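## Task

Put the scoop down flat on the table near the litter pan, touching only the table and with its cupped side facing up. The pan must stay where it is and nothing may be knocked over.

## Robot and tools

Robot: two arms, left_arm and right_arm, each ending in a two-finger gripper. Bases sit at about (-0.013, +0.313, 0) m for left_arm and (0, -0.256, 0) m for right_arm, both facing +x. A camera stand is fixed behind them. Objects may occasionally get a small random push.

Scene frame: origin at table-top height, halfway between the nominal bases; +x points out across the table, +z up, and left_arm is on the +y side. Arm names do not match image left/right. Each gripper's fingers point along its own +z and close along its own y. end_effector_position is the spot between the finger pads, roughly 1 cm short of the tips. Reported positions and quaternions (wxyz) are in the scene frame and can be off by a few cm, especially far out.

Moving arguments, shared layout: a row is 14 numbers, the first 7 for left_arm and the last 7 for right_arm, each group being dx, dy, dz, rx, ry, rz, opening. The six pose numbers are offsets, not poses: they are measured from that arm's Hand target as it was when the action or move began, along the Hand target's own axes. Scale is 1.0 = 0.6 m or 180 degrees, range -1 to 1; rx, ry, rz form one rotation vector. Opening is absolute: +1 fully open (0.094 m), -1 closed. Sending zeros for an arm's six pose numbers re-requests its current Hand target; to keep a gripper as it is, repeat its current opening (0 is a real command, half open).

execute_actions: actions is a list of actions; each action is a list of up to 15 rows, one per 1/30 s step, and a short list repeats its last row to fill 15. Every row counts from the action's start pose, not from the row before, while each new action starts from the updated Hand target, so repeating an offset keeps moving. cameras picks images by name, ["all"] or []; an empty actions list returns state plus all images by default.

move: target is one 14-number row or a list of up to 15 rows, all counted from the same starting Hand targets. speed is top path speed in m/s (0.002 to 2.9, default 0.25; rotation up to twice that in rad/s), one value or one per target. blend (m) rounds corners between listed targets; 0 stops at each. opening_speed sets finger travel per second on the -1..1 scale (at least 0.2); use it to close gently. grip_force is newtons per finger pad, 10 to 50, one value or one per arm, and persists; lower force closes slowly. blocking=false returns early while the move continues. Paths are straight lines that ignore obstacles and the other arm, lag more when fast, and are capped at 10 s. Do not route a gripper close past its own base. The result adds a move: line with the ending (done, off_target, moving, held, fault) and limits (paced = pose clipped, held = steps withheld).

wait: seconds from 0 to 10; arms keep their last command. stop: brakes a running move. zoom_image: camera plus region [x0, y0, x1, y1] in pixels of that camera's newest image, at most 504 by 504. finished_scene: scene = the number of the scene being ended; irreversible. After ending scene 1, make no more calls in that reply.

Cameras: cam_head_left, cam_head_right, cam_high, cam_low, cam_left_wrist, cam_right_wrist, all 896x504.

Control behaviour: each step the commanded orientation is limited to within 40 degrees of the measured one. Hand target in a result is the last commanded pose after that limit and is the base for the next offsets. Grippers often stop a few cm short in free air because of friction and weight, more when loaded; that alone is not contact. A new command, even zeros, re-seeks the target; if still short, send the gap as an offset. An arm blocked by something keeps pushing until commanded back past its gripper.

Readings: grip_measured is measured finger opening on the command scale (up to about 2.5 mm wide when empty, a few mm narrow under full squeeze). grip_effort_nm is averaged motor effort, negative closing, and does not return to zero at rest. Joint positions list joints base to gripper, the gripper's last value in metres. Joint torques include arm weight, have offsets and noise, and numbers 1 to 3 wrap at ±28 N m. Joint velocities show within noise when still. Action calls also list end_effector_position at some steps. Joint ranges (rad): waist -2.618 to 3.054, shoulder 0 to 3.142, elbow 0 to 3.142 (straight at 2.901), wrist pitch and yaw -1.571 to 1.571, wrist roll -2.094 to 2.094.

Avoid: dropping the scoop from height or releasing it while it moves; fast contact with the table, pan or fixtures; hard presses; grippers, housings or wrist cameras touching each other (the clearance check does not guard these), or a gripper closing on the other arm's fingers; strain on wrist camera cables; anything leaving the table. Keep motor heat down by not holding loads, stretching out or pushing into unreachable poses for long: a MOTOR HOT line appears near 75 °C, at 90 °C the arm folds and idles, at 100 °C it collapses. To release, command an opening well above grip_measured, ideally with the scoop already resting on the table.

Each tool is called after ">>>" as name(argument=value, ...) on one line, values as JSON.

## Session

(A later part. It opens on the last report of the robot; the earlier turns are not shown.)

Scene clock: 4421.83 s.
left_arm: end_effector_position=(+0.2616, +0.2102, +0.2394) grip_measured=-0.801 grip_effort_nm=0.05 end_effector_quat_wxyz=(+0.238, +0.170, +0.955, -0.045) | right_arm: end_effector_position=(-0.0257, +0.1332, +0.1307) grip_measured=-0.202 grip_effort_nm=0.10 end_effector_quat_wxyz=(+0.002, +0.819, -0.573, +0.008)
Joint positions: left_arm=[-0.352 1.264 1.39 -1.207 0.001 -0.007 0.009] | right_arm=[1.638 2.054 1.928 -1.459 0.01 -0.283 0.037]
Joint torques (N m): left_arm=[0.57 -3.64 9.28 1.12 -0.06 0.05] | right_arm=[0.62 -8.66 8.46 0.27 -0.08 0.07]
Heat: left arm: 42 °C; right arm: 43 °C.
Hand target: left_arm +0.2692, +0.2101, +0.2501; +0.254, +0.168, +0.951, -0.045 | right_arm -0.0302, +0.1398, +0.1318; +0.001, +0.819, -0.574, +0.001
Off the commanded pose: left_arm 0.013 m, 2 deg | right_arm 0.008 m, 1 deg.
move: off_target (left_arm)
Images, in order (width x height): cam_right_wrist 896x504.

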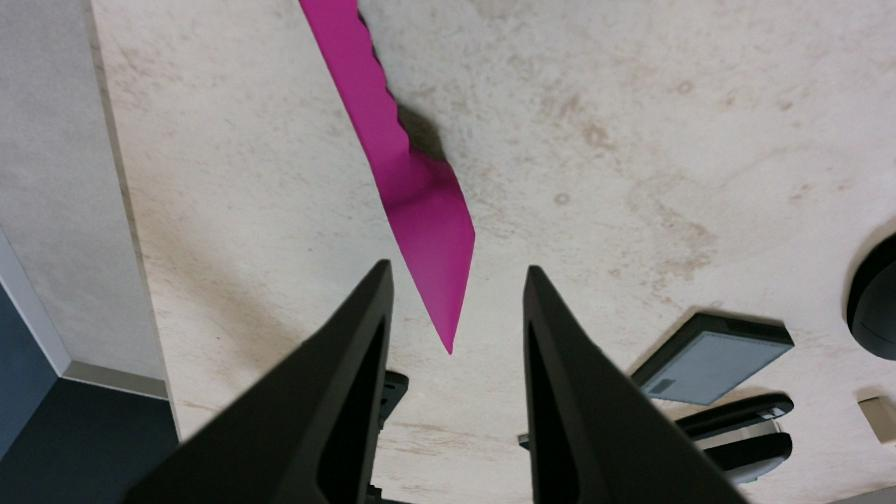

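>>> execute_actions(actions=[])

Scene clock: 4479.53 s.
left_arm: end_effector_position=(+0.2616, +0.2102, +0.2394) grip_measured=-0.801 grip_effort_nm=0.05 end_effector_quat_wxyz=(+0.238, +0.170, +0.955, -0.045) | right_arm: end_effector_position=(-0.0257, +0.1331, +0.1307) grip_measured=-0.202 grip_effort_nm=0.11 end_effector_quat_wxyz=(+0.002, +0.819, -0.573, +0.008)
Joint positions: left_arm=[-0.352 1.264 1.39 -1.207 0.001 -0.007 0.009] | right_arm=[1.638 2.054 1.928 -1.459 0.01 -0.282 0.037]
Joint velocities: within noise
Joint torques (N m): left_arm=[0.58 -3.49 9.39 1.11 -0.06 0.08] | right_arm=[0.64 -8.68 8.44 0.27 -0.1 0.04]
Heat: left arm: 42 °C; right arm: 44 °C.
Hand target: left_arm +0.2692, +0.2101, +0.2501; +0.254, +0.168, +0.951, -0.045 | right_arm -0.0302, +0.1397, +0.1318; +0.001, +0.819, -0.574, +0.001
Tool commands: left_gripper/opening=-0.8 right_gripper/opening=-0.2
Off the commanded pose: left_arm 0.013 m, 2 deg | right_arm 0.008 m, 1 deg.

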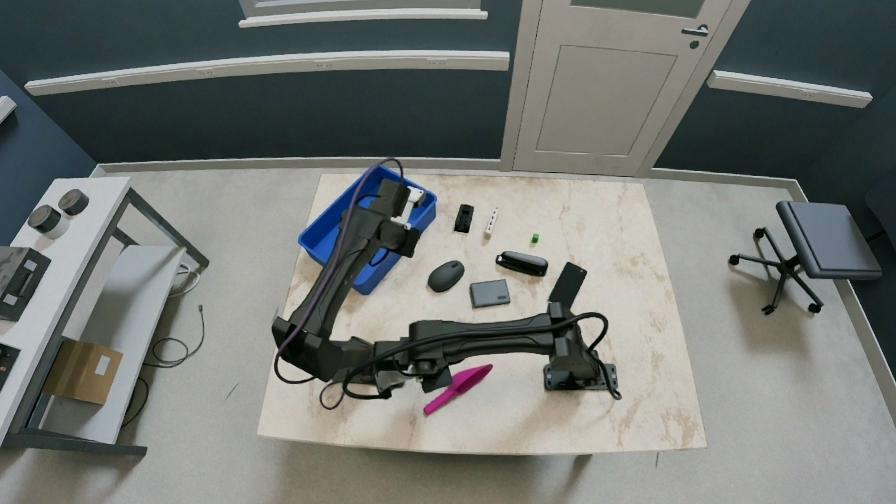

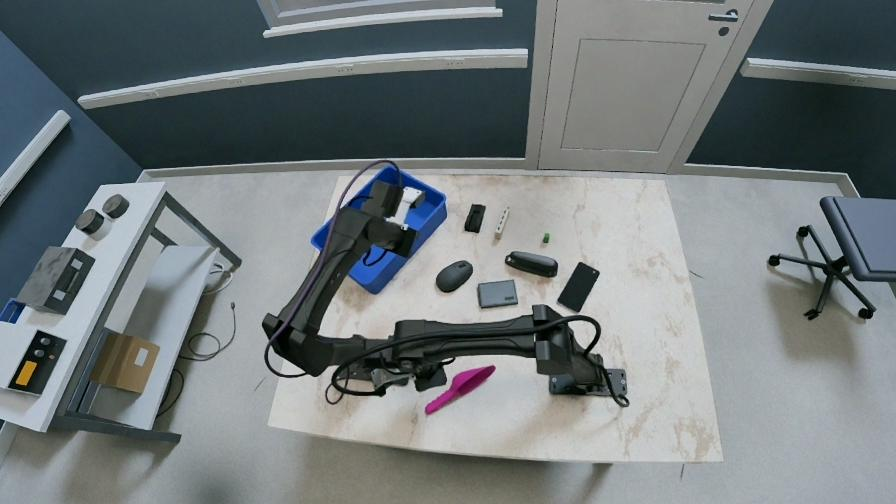

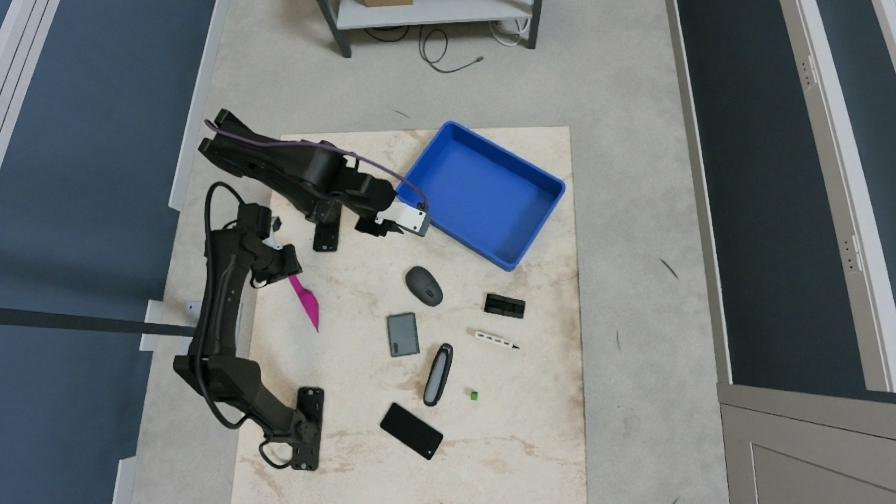

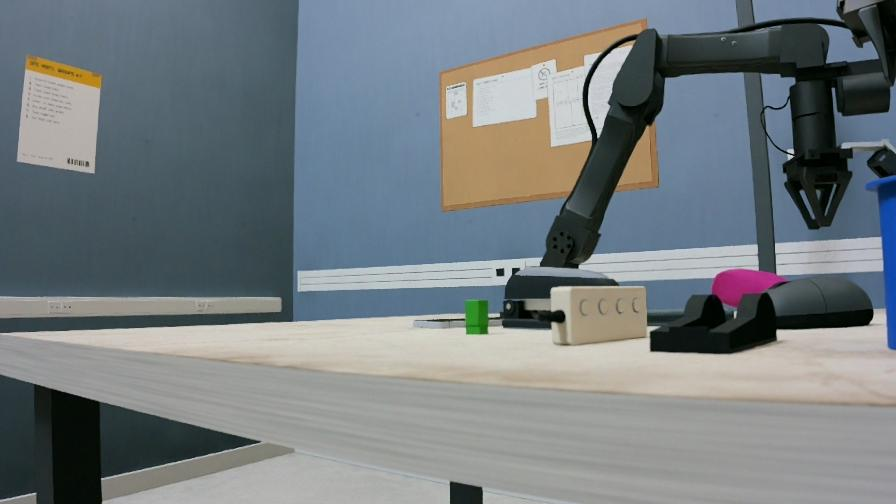

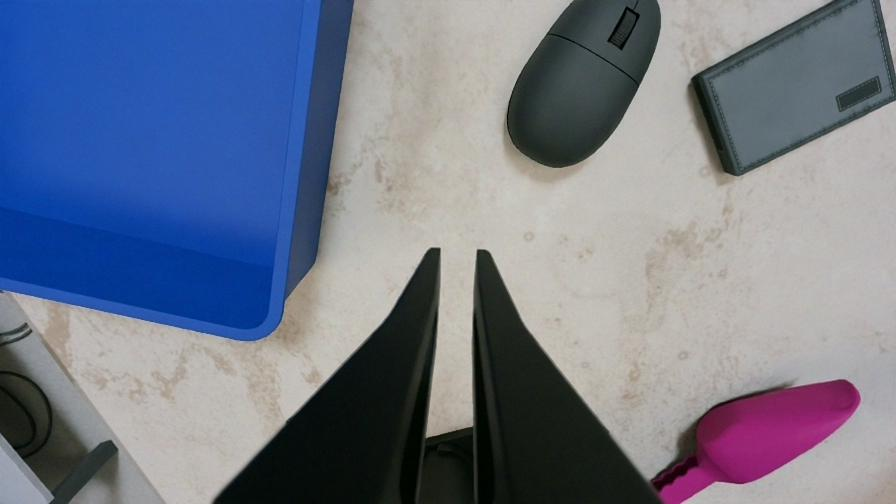

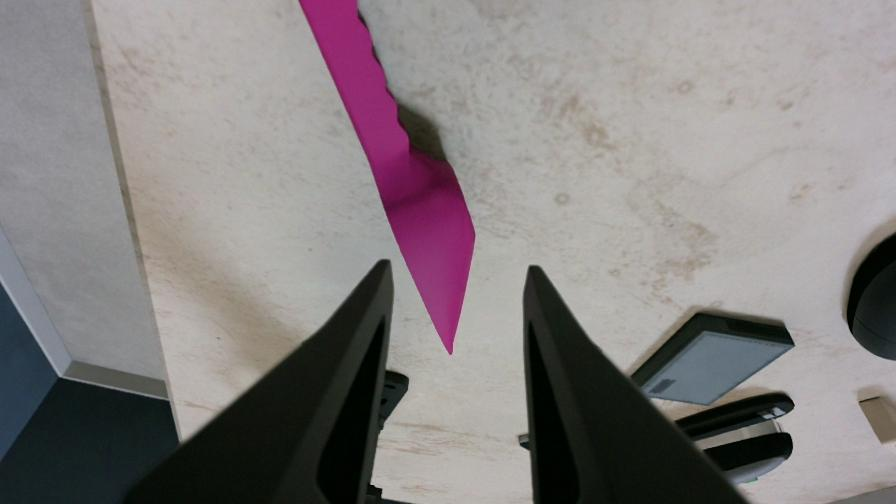

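>>> move(target=[0,0,0,0,0,0,-0.8,-0.0072,0.0689,0,0,0,-0.0761,-0.2], speed=0.15, cameras=["cam_right_wrist"])

Scene clock: 4547.67 s.
left_arm: end_effector_position=(+0.2616, +0.2102, +0.2394) grip_measured=-0.801 grip_effort_nm=0.05 end_effector_quat_wxyz=(+0.238, +0.170, +0.955, -0.045) | right_arm: end_effector_position=(-0.0673, +0.1281, +0.1307) grip_measured=-0.202 grip_effort_nm=0.11 end_effector_quat_wxyz=(+0.003, +0.879, -0.477, +0.008)
Joint positions: left_arm=[-0.352 1.264 1.39 -1.207 0.001 -0.007 0.009] | right_arm=[1.746 2.054 1.928 -1.459 0.009 -0.401 0.037]
Joint torques (N m): left_arm=[0.57 -3.56 9.32 1.13 -0.05 0.05] | right_arm=[0.31 -10.44 5.9 0.36 -0.09 -0.11]
Heat: left arm: 42 °C; right arm: 44 °C.
Hand target: left_arm +0.2692, +0.2101, +0.2501; +0.254, +0.168, +0.951, -0.045 | right_arm -0.0704, +0.1297, +0.1318; +0.001, +0.881, -0.472, +0.001
Off the commanded pose: left_arm 0.013 m, 2 deg | right_arm 0.004 m, 1 deg.
move: off_target (left_arm)
Images, in order (width x height): cam_right_wrist 896x504.

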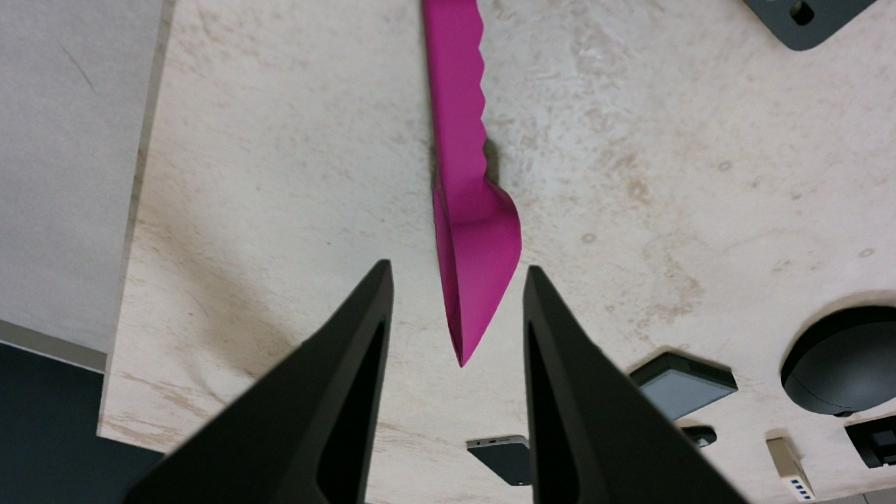

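>>> move(target=[[0,0,0,0,0,0,-0.8,0,0.0067,0,0,0,-0.019,-0.1],[0,0,0,0,0,0,-0.8,0,0.0067,0.1922,0,0,-0.019,-0.1],[0,0,0,0,0,0,-0.8,0,0.0067,0.1922,0,0,-0.019,-0.8]], speed=[0.1,0.15,0.1], blend=[0.01,0,0], opening_speed=1.0, cameras=["cam_right_wrist"])

Scene clock: 4562.03 s.
left_arm: end_effector_position=(+0.2616, +0.2102, +0.2394) grip_measured=-0.801 grip_effort_nm=0.05 end_effector_quat_wxyz=(+0.238, +0.170, +0.955, -0.045) | right_arm: end_effector_position=(-0.0681, +0.1233, +0.0203) grip_measured=-0.517 grip_effort_nm=-1.03 end_effector_quat_wxyz=(+0.002, +0.892, -0.453, +0.007)
Joint positions: left_arm=[-0.352 1.264 1.39 -1.207 0.001 -0.007 0.009] | right_arm=[1.75 2.08 1.524 -1.028 0.009 -0.452 0.023]
Joint torques (N m): left_arm=[0.58 -3.54 9.35 1.1 -0.04 0.05] | right_arm=[0.84 -9.22 5.93 0.5 -0.09 -0.1]
Heat: left arm: 42 °C; right arm: 43 °C.
Hand target: left_arm +0.2692, +0.2101, +0.2501; +0.254, +0.168, +0.951, -0.045 | right_arm -0.0737, +0.1271, +0.0165; +0.001, +0.895, -0.446, +0.001
Off the commanded pose: left_arm 0.013 m, 2 deg | right_arm 0.008 m, 1 deg.
move: off_target (left_arm); blend cut to 0 m at target 1
Images, in order (width x height): cam_right_wrist 896x504.

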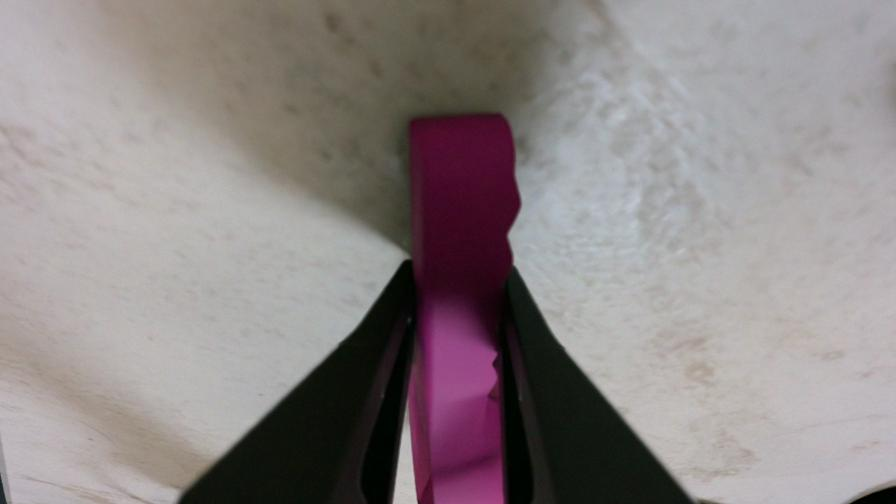

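>>> move(target=[[0,0,0,0,0,0,-0.8,0,0,-0.1333,0,0,0,-0.8],[0,0,0,0,0,0,-0.8,0.0859,-0.0891,-0.1333,0,0,-0.2944,-0.8]], speed=[0.15,0.15], blend=[0.01,0], cameras=["cam_right_wrist","cam_high"])

Scene clock: 4575.20 s.
left_arm: end_effector_position=(+0.2616, +0.2102, +0.2394) grip_measured=-0.801 grip_effort_nm=0.05 end_effector_quat_wxyz=(+0.238, +0.170, +0.955, -0.045) | right_arm: end_effector_position=(-0.0010, +0.1156, +0.0772) grip_measured=-0.517 grip_effort_nm=-1.03 end_effector_quat_wxyz=(+0.031, +1.000, -0.001, +0.005)
Joint positions: left_arm=[-0.352 1.264 1.39 -1.207 0.001 -0.007 0.009] | right_arm=[1.575 2.027 1.674 -1.28 0.009 -1.564 0.023]
Joint torques (N m): left_arm=[0.69 -3.55 9.39 1.14 -0.05 0.04] | right_arm=[-0.65 -15.09 5.61 0.23 -0.07 -0.13]
Heat: left arm: 42 °C; right arm: 43 °C.
Hand target: left_arm +0.2692, +0.2101, +0.2501; +0.254, +0.168, +0.951, -0.045 | right_arm -0.0001, +0.1185, +0.0966; +0.001, +1.000, +0.000, +0.000
Off the commanded pose: left_arm 0.013 m, 2 deg | right_arm 0.020 m, 3 deg.
move: off_target (left_arm, right_arm)
Images, in order (width x height): cam_high 896x504, cam_right_wrist 896x504.

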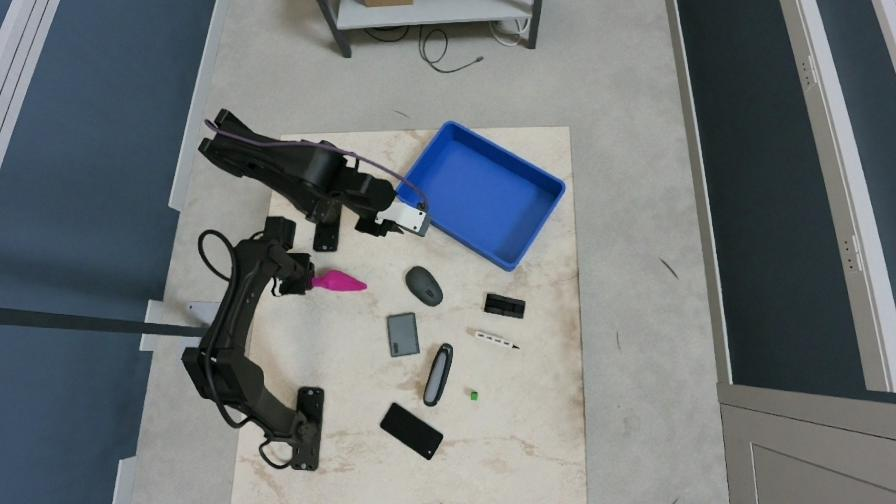

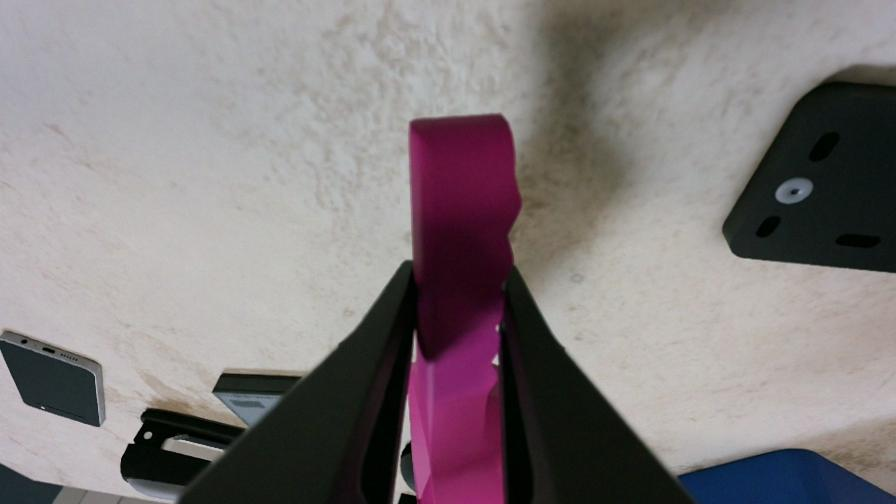

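>>> move(target=[0,0,0,0,0,0,-0.8,0,0,0,0.3889,0,0,-0.8], speed=0.3, cameras=["cam_right_wrist","cam_head_left"])

Scene clock: 4590.90 s.
left_arm: end_effector_position=(+0.2616, +0.2102, +0.2394) grip_measured=-0.801 grip_effort_nm=0.05 end_effector_quat_wxyz=(+0.238, +0.170, +0.955, -0.045) | right_arm: end_effector_position=(-0.0006, +0.1152, +0.0910) grip_measured=-0.517 grip_effort_nm=-1.03 end_effector_quat_wxyz=(-0.560, +0.828, +0.002, +0.005)
Joint positions: left_arm=[-0.352 1.264 1.39 -1.207 0.001 -0.007 0.009] | right_arm=[1.573 1.412 0.288 0.743 0.007 -1.579 0.023]
Joint torques (N m): left_arm=[0.57 -3.58 9.33 1.12 -0.05 0.07] | right_arm=[-0.81 -3.45 5.41 2.29 -0.13 0.03]
Heat: left arm: 42 °C; right arm: 42 °C.
Hand target: left_arm +0.2692, +0.2101, +0.2501; +0.254, +0.168, +0.951, -0.045 | right_arm -0.0001, +0.1185, +0.0966; -0.572, +0.820, +0.001, +0.000
Off the commanded pose: left_arm 0.013 m, 2 deg | right_arm 0.007 m, 2 deg.
move: off_target (left_arm)
Images, in order (width x height): cam_head_left 896x504, cam_right_wrist 896x504.

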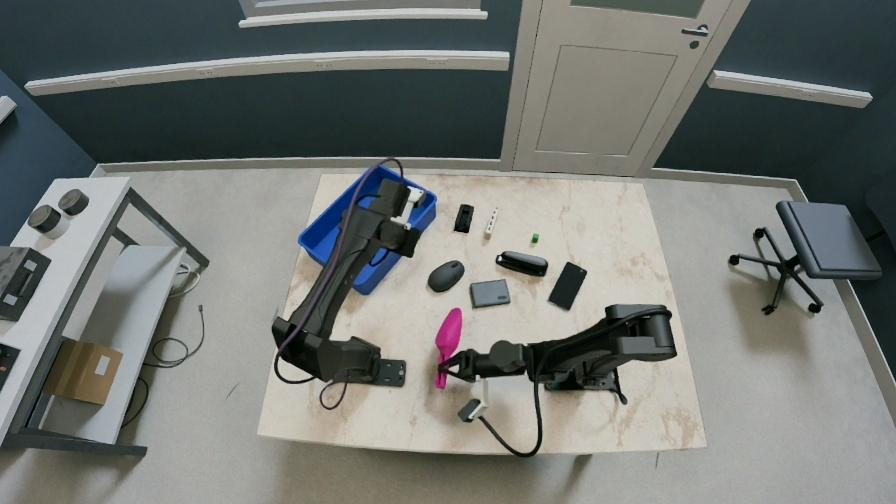

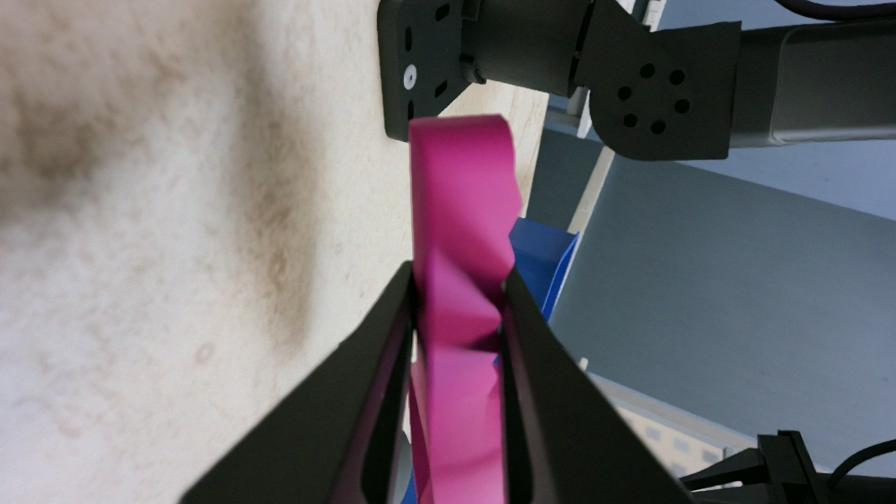

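>>> move(target=[0,0,0,0,0,0,-0.8,0,0.0964,0.0354,0,0,0,-0.8], speed=0.1, cameras=["cam_head_left"])

>>> zoom_image(camera="cam_head_left", region=[390, 280, 550, 420])

Scene clock: 4598.13 s.
left_arm: end_effector_position=(+0.2616, +0.2102, +0.2394) grip_measured=-0.801 grip_effort_nm=0.05 end_effector_quat_wxyz=(+0.238, +0.170, +0.955, -0.045) | right_arm: end_effector_position=(-0.0008, +0.1180, +0.0327) grip_measured=-0.517 grip_effort_nm=-1.03 end_effector_quat_wxyz=(-0.565, +0.825, +0.006, +0.007)
Joint positions: left_arm=[-0.352 1.264 1.39 -1.207 0.001 -0.007 0.009] | right_arm=[1.573 1.859 0.227 1.261 0.007 -1.587 0.023]
Joint torques (N m): left_arm=[0.57 -3.55 9.39 1.13 -0.06 0.04] | right_arm=[-0.85 -4.66 2.39 2.23 -0.13 0.11]
Heat: left arm: 42 °C; right arm: 42 °C.
Hand target: left_arm +0.2692, +0.2101, +0.2501; +0.254, +0.168, +0.951, -0.045 | right_arm +0.0000, +0.1185, +0.0350; -0.572, +0.820, +0.001, +0.000
Off the commanded pose: left_arm 0.013 m, 2 deg | right_arm 0.002 m, 1 deg.
move: off_target (left_arm)
Images, in order (width x height): cam_head_left 896x504.

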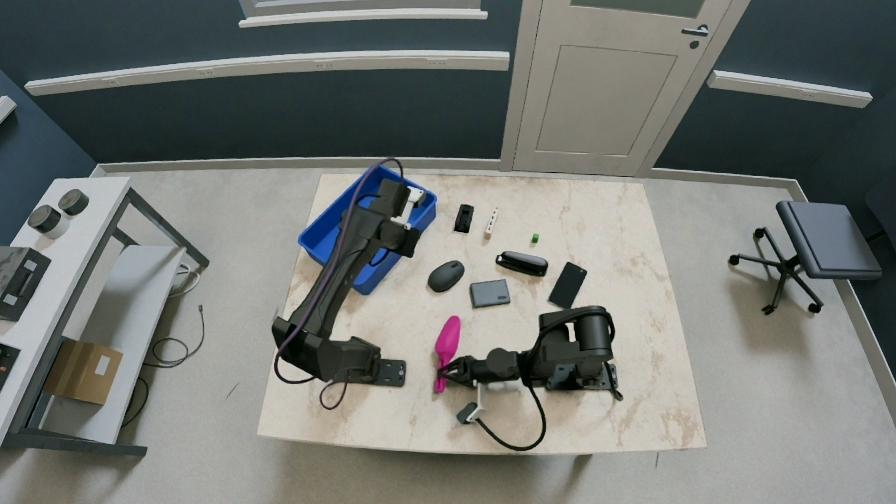

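Scaled by 3.150.

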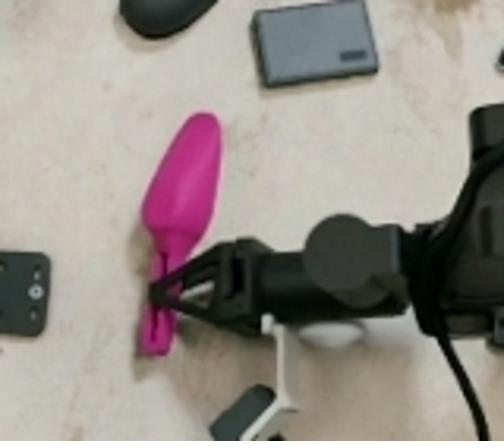

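>>> move(target=[0,0,0,0,0,0,-0.8,0,0.00939,0.00345,0,0,0,-0.8], speed=0.04)

>>> move(target=[0,0,0,0,0,0,-0.8,0,0.00626,0.0023,0,0,0,-0.8], speed=0.04)

Scene clock: 4603.00 s.
left_arm: end_effector_position=(+0.2616, +0.2102, +0.2394) grip_measured=-0.801 grip_effort_nm=0.05 end_effector_quat_wxyz=(+0.238, +0.170, +0.955, -0.045) | right_arm: end_effector_position=(-0.0008, +0.1178, +0.0258) grip_measured=-0.517 grip_effort_nm=-1.03 end_effector_quat_wxyz=(-0.563, +0.826, +0.006, +0.007)
Joint positions: left_arm=[-0.352 1.264 1.39 -1.207 0.001 -0.007 0.009] | right_arm=[1.573 1.909 0.227 1.307 0.007 -1.587 0.023]
Joint torques (N m): left_arm=[0.57 -3.55 9.42 1.12 -0.07 0.03] | right_arm=[-0.85 -4.77 2.06 2.29 -0.14 0.11]
Heat: left arm: 42 °C; right arm: 41 °C.
Hand target: left_arm +0.2692, +0.2101, +0.2501; +0.254, +0.168, +0.951, -0.045 | right_arm +0.0000, +0.1185, +0.0290; -0.572, +0.820, +0.001, +0.000
Off the commanded pose: left_arm 0.013 m, 2 deg | right_arm 0.003 m, 2 deg.
move: off_target (left_arm)

Scene clock: 4603.80 s.
left_arm: end_effector_position=(+0.2616, +0.2102, +0.2394) grip_measured=-0.801 grip_effort_nm=0.05 end_effector_quat_wxyz=(+0.238, +0.170, +0.955, -0.045) | right_arm: end_effector_position=(-0.0009, +0.1186, +0.0245) grip_measured=-0.517 grip_effort_nm=-1.03 end_effector_quat_wxyz=(-0.567, +0.823, +0.006, +0.007)
Joint positions: left_arm=[-0.352 1.264 1.39 -1.207 0.001 -0.007 0.009] | right_arm=[1.573 1.94 0.227 1.348 0.006 -1.587 0.023]
Joint torques (N m): left_arm=[0.59 -3.6 9.33 1.11 -0.07 0.04] | right_arm=[-0.84 -4.62 1.94 2.24 -0.13 0.12]
Heat: left arm: 42 °C; right arm: 41 °C.
Hand target: left_arm +0.2692, +0.2101, +0.2501; +0.254, +0.168, +0.951, -0.045 | right_arm -0.0001, +0.1185, +0.0250; -0.572, +0.820, +0.001, +0.000
Off the commanded pose: left_arm 0.013 m, 2 deg | right_arm 0.001 m, 1 deg.
move: off_target (left_arm)

>>> move(target=[0,0,0,0,0,0,-0.8,0,0.00626,0.0023,0,0,0,-0.8], speed=0.04, cameras=["cam_head_left","cam_low"])

>>> zoom_image(camera="cam_head_left", region=[390, 280, 550, 420])

Scene clock: 4608.23 s.
left_arm: end_effector_position=(+0.2616, +0.2102, +0.2394) grip_measured=-0.801 grip_effort_nm=0.05 end_effector_quat_wxyz=(+0.238, +0.170, +0.955, -0.045) | right_arm: end_effector_position=(-0.0009, +0.1191, +0.0229) grip_measured=-0.517 grip_effort_nm=-1.03 end_effector_quat_wxyz=(-0.570, +0.821, +0.010, +0.010)
Joint positions: left_arm=[-0.352 1.264 1.39 -1.207 0.001 -0.007 0.009] | right_arm=[1.573 1.966 0.227 1.381 0.006 -1.597 0.023]
Joint torques (N m): left_arm=[0.58 -3.56 9.32 1.12 -0.06 0.06] | right_arm=[-0.83 -4.14 1.91 2.21 -0.13 0.19]
Heat: left arm: 42 °C; right arm: 41 °C.
Hand target: left_arm +0.2692, +0.2101, +0.2501; +0.254, +0.168, +0.951, -0.045 | right_arm -0.0001, +0.1185, +0.0210; -0.572, +0.820, +0.001, +0.000
Off the commanded pose: left_arm 0.013 m, 2 deg | right_arm 0.002 m, 2 deg.
move: off_target (left_arm)
Images, in order (width x height): cam_head_left 896x504, cam_low 896x504.

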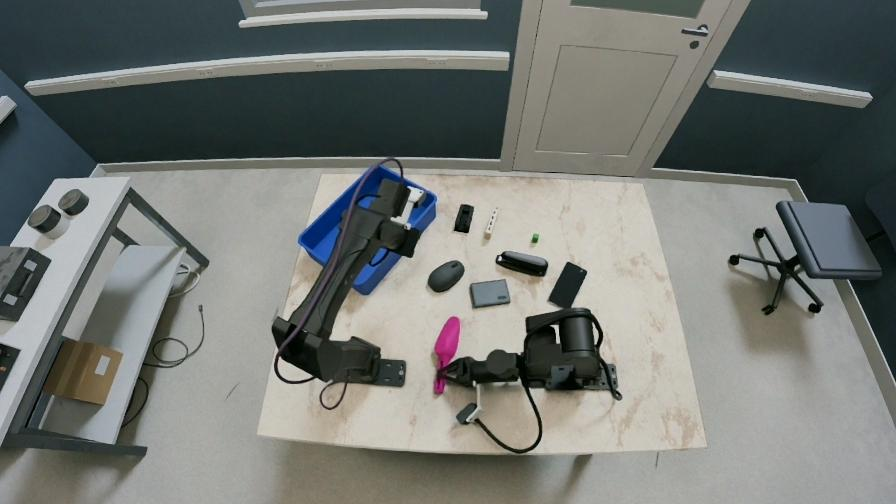

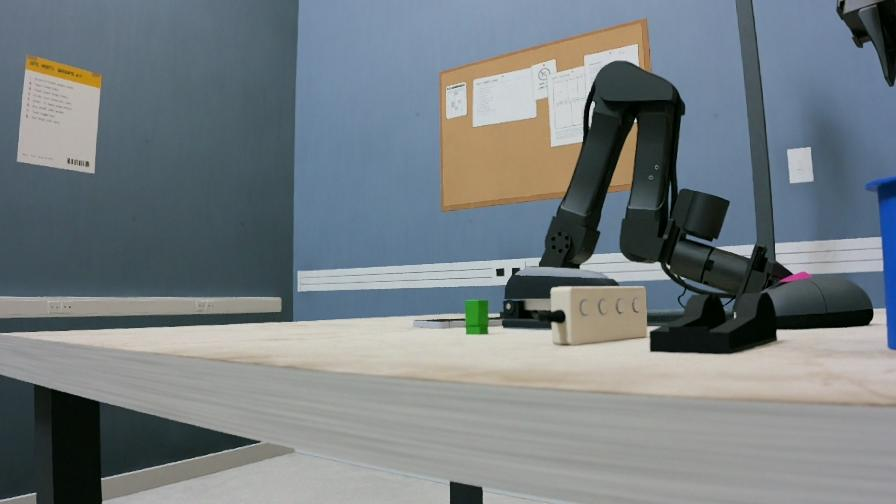

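Scaled by 3.150.

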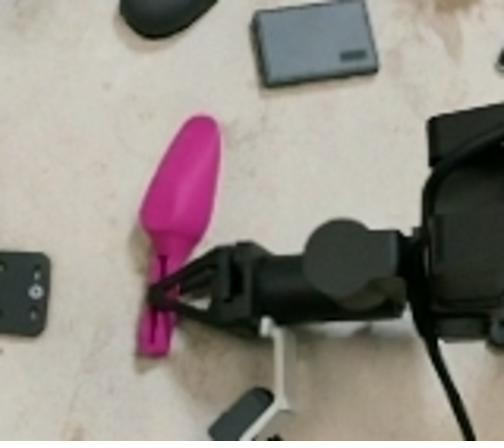

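>>> move(target=[[0,0,0,0,0,0,-0.8,0,-0.0055,-0.002,0,0,0,-0.8],[0,0,0,0,0,0,-0.8,0,-0.0055,-0.002,0,0,0,-0.35]], speed=0.04, opening_speed=0.4, cameras=["cam_head_left","cam_low","cam_right_wrist"])

>>> zoom_image(camera="cam_head_left", region=[390, 280, 550, 420])

Scene clock: 4650.00 s.
left_arm: end_effector_position=(+0.2616, +0.2102, +0.2394) grip_measured=-0.801 grip_effort_nm=0.05 end_effector_quat_wxyz=(+0.238, +0.170, +0.955, -0.045) | right_arm: end_effector_position=(-0.0009, +0.1188, +0.0223) grip_measured=-0.353 grip_effort_nm=0.14 end_effector_quat_wxyz=(-0.569, +0.822, +0.008, +0.008)
Joint positions: left_arm=[-0.352 1.264 1.39 -1.207 0.001 -0.007 0.009] | right_arm=[1.573 1.966 0.227 1.379 0.006 -1.593 0.03]
Joint torques (N m): left_arm=[0.58 -3.55 9.31 1.12 -0.08 0.05] | right_arm=[-0.84 -6.37 1.81 2 -0.14 0.16]
Heat: left arm: 42 °C; right arm: 40 °C.
Hand target: left_arm +0.2692, +0.2101, +0.2501; +0.254, +0.168, +0.951, -0.045 | right_arm -0.0001, +0.1185, +0.0245; -0.572, +0.820, +0.001, +0.000
Off the commanded pose: left_arm 0.013 m, 2 deg | right_arm 0.002 m, 1 deg.
move: off_target (left_arm)
Images, in order (width x height): cam_head_left 896x504, cam_low 896x504, cam_right_wrist 896x504.

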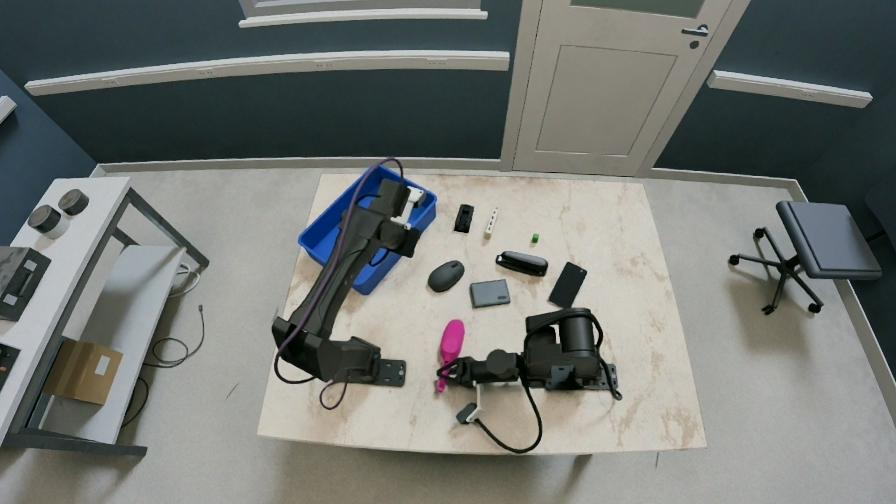

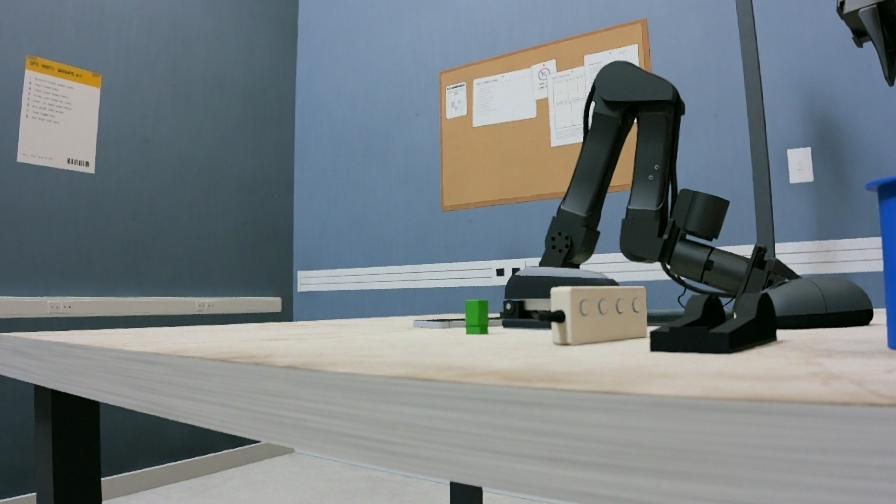

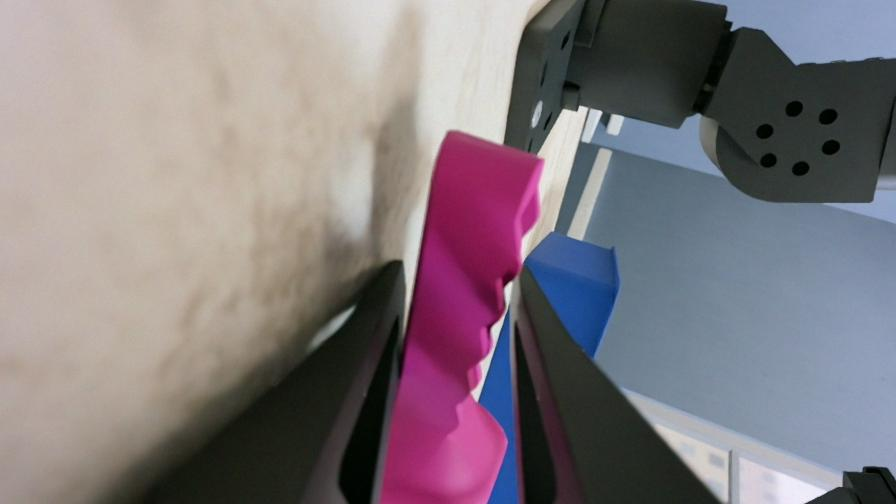

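Scaled by 3.150.

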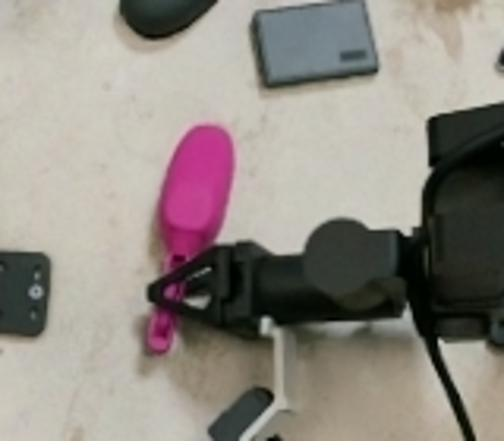

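>>> move(target=[0,0,0,0,0,0,-0.8,0,0.0023,-0.0134,-0.3878,0,0,-0.25], speed=0.25, opening_speed=0.2, cameras=["cam_head_left","cam_low","cam_right_wrist"])

>>> zoom_image(camera="cam_head_left", region=[390, 280, 550, 420])

Scene clock: 4668.20 s.
left_arm: end_effector_position=(+0.2616, +0.2102, +0.2394) grip_measured=-0.801 grip_effort_nm=0.05 end_effector_quat_wxyz=(+0.238, +0.170, +0.955, -0.045) | right_arm: end_effector_position=(-0.0005, +0.1060, +0.0251) grip_measured=-0.252 grip_effort_nm=0.10 end_effector_quat_wxyz=(-0.003, +1.000, +0.006, +0.004)
Joint positions: left_arm=[-0.352 1.264 1.39 -1.207 0.001 -0.007 0.009] | right_arm=[1.573 1.973 1.385 -0.978 0.008 -1.581 0.035]
Joint torques (N m): left_arm=[0.59 -3.52 9.32 1.13 -0.07 0.05] | right_arm=[-0.47 -7.84 8.1 0.16 -0.06 0.03]
Heat: left arm: 42 °C; right arm: 40 °C.
Hand target: left_arm +0.2692, +0.2101, +0.2501; +0.254, +0.168, +0.951, -0.045 | right_arm -0.0001, +0.1105, +0.0260; +0.000, +1.000, +0.001, +0.000
Off the commanded pose: left_arm 0.013 m, 2 deg | right_arm 0.005 m, 1 deg.
move: off_target (left_arm)
Images, in order (width x height): cam_head_left 896x504, cam_low 896x504, cam_right_wrist 896x504.

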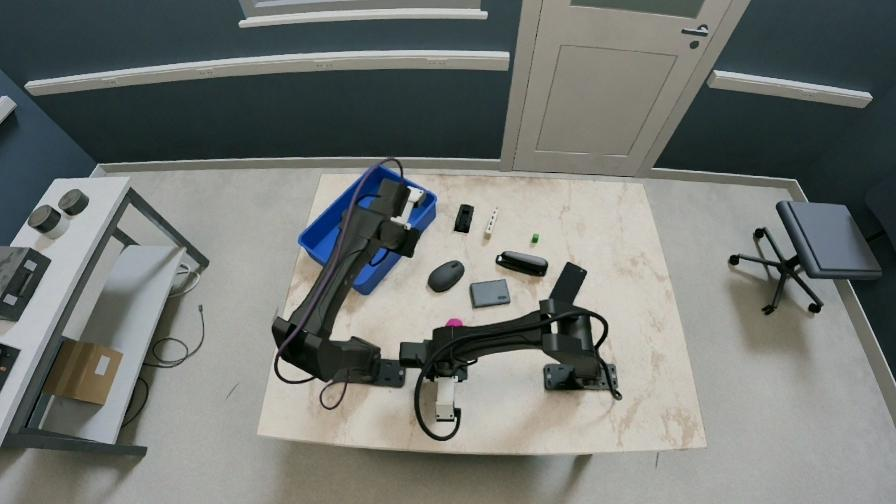

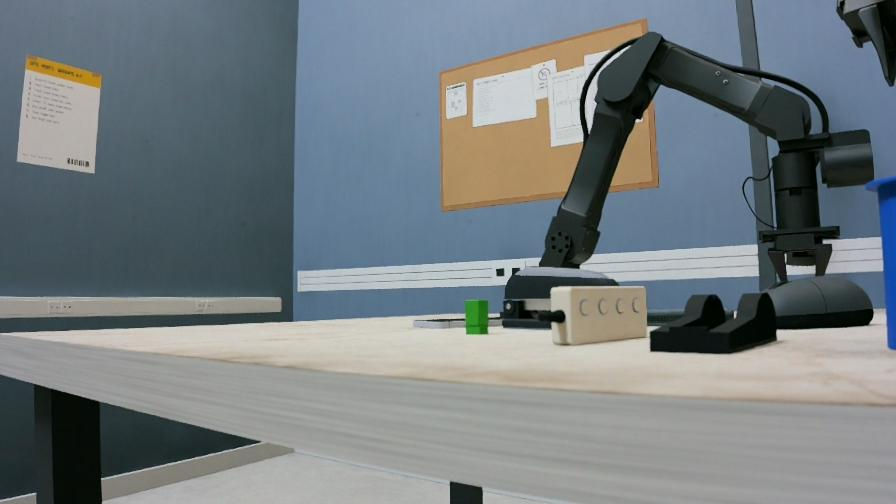

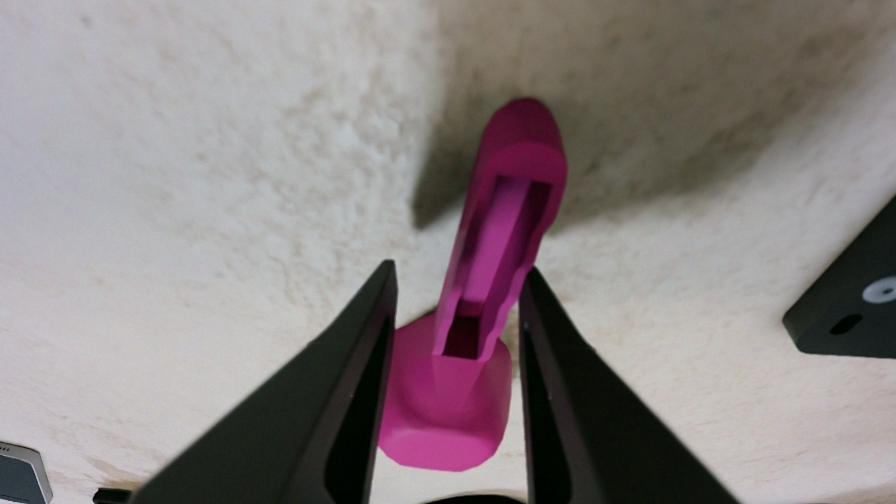

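Scaled by 3.150.

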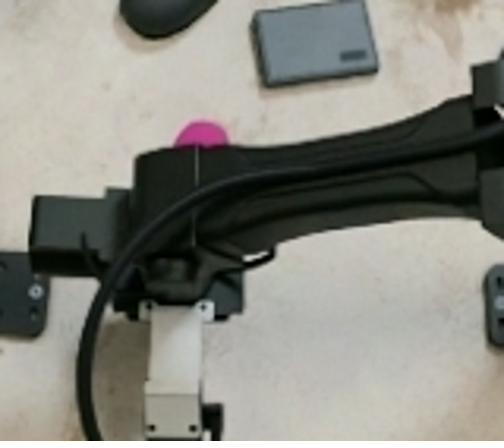

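>>> move(target=[[0,0,0,0,0,0,-0.8,0,-0.0093,0.0208,0,0,0.051,-0.25],[0,0,0,0,0,0,-0.8,0,-0.0093,0.0208,0,0,0.051,-0.8],[0,0,0,0,0,0,-0.8,0,-0.0093,-0.1067,0,0,0,-0.8]], speed=[0.1,0.1,0.15], opening_speed=1.0, cameras=["cam_head_left","cam_right_wrist"])

>>> zoom_image(camera="cam_head_left", region=[390, 280, 550, 420])

Scene clock: 4708.80 s.
left_arm: end_effector_position=(+0.2616, +0.2102, +0.2394) grip_measured=-0.801 grip_effort_nm=0.05 end_effector_quat_wxyz=(+0.238, +0.170, +0.955, -0.045) | right_arm: end_effector_position=(-0.0005, +0.1095, +0.0664) grip_measured=-0.629 grip_effort_nm=-1.03 end_effector_quat_wxyz=(+0.029, +1.000, -0.002, +0.004)
Joint positions: left_arm=[-0.352 1.264 1.39 -1.207 0.001 -0.007 0.009] | right_arm=[1.573 2.005 1.599 -1.222 0.008 -1.565 0.017]
Joint torques (N m): left_arm=[0.64 -3.55 9.32 1.12 -0.07 0.05] | right_arm=[-0.47 -14.04 8.1 0.04 -0.06 -0.12]
Heat: left arm: 42 °C; right arm: 42 °C.
Hand target: left_arm +0.2692, +0.2101, +0.2501; +0.254, +0.168, +0.951, -0.045 | right_arm -0.0001, +0.1161, +0.0900; +0.000, +1.000, +0.001, +0.000
Off the commanded pose: left_arm 0.013 m, 2 deg | right_arm 0.025 m, 3 deg.
move: off_target (left_arm, right_arm); target 2's new opening was sent with right_arm's hand 0.011 m and 1 deg from that target
Images, in order (width x height): cam_head_left 896x504, cam_right_wrist 896x504.

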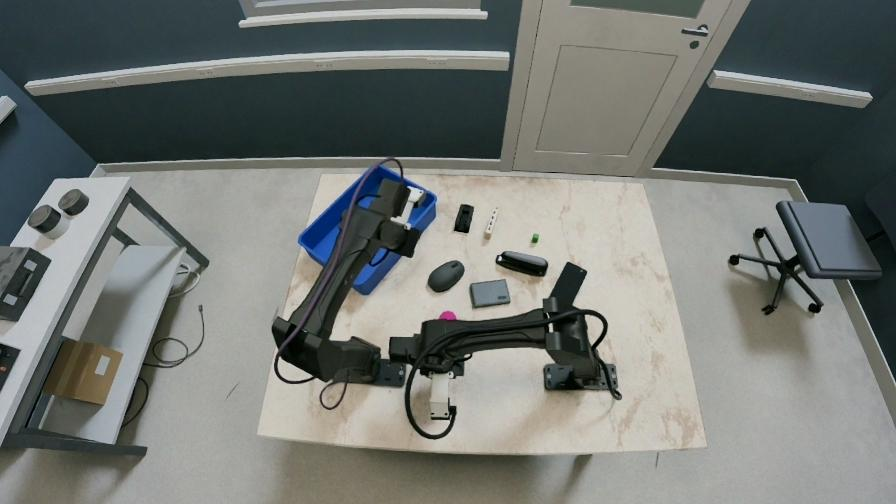

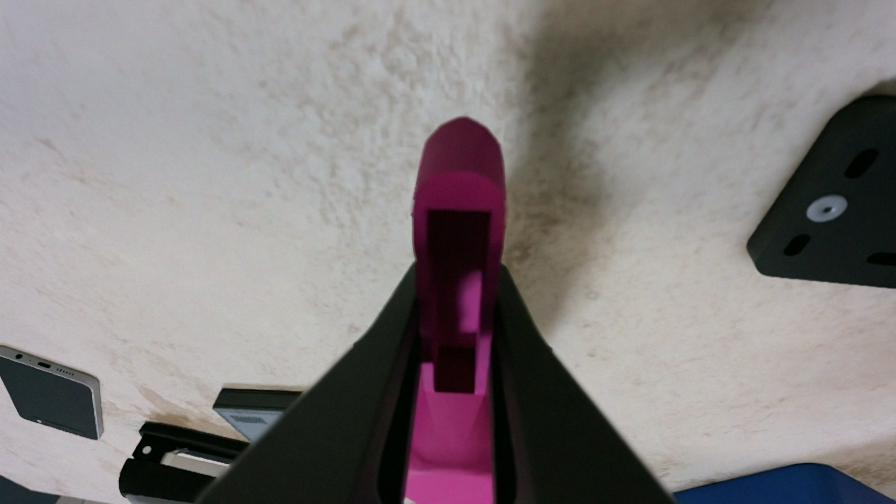

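Scaled by 3.150.

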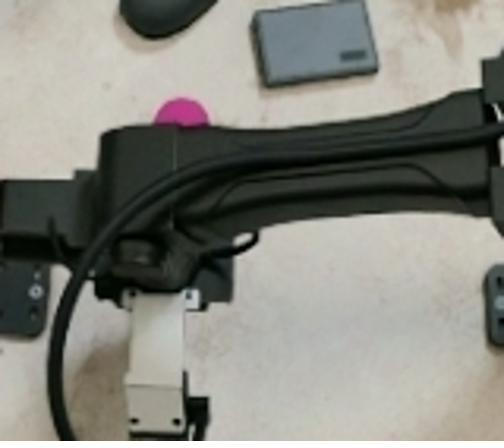

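>>> move(target=[[0,0,0,0,0,0,-0.8,0,0,0,0.3889,0,0,-0.8],[0,0,0,0,0,0,-0.8,0,0,0.0833,0.3889,0,0,-0.8]], speed=[0.25,0.1], cameras=["cam_head_left","cam_right_wrist","cam_low"])

>>> zoom_image(camera="cam_head_left", region=[390, 280, 550, 420])

Scene clock: 4718.93 s.
left_arm: end_effector_position=(+0.2616, +0.2102, +0.2394) grip_measured=-0.801 grip_effort_nm=0.05 end_effector_quat_wxyz=(+0.238, +0.170, +0.955, -0.045) | right_arm: end_effector_position=(-0.0008, +0.1157, +0.0377) grip_measured=-0.629 grip_effort_nm=-1.03 end_effector_quat_wxyz=(-0.566, +0.824, +0.006, +0.007)
Joint positions: left_arm=[-0.352 1.264 1.39 -1.207 0.001 -0.007 0.009] | right_arm=[1.573 1.82 0.218 1.235 0.007 -1.589 0.017]
Joint torques (N m): left_arm=[0.57 -3.6 9.28 1.11 -0.05 0.04] | right_arm=[-0.83 -4.52 2.51 2.28 -0.13 0.12]
Heat: left arm: 42 °C; right arm: 42 °C.
Hand target: left_arm +0.2692, +0.2101, +0.2501; +0.254, +0.168, +0.951, -0.045 | right_arm -0.0001, +0.1161, +0.0400; -0.574, +0.819, +0.001, +0.000
Off the commanded pose: left_arm 0.013 m, 2 deg | right_arm 0.003 m, 2 deg.
move: off_target (left_arm)
Images, in order (width x height): cam_head_left 896x504, cam_low 896x504, cam_right_wrist 896x504.

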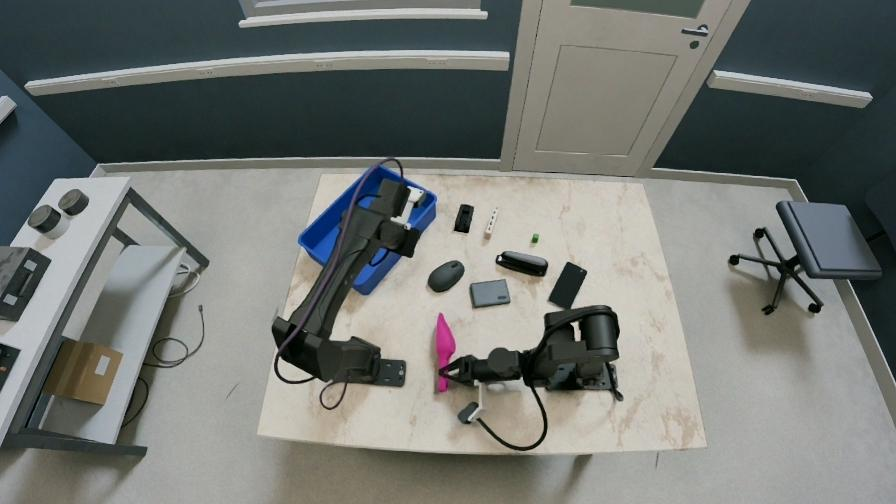

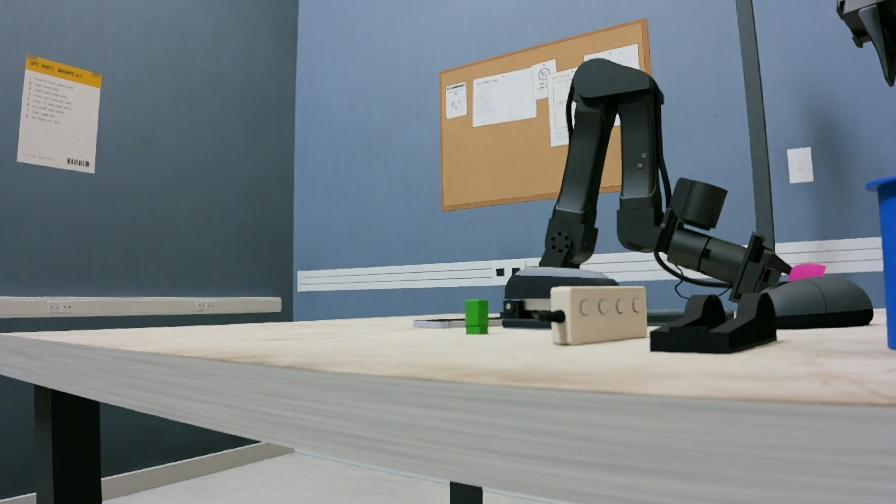

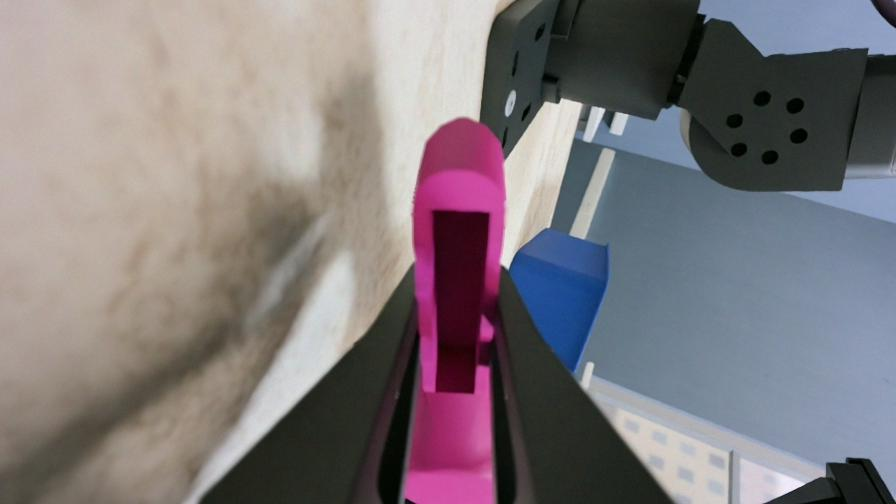

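Scaled by 3.150.

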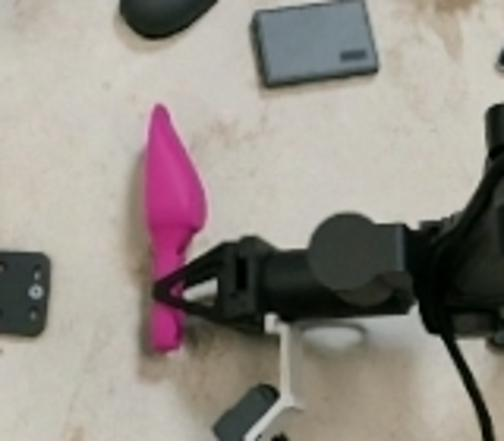

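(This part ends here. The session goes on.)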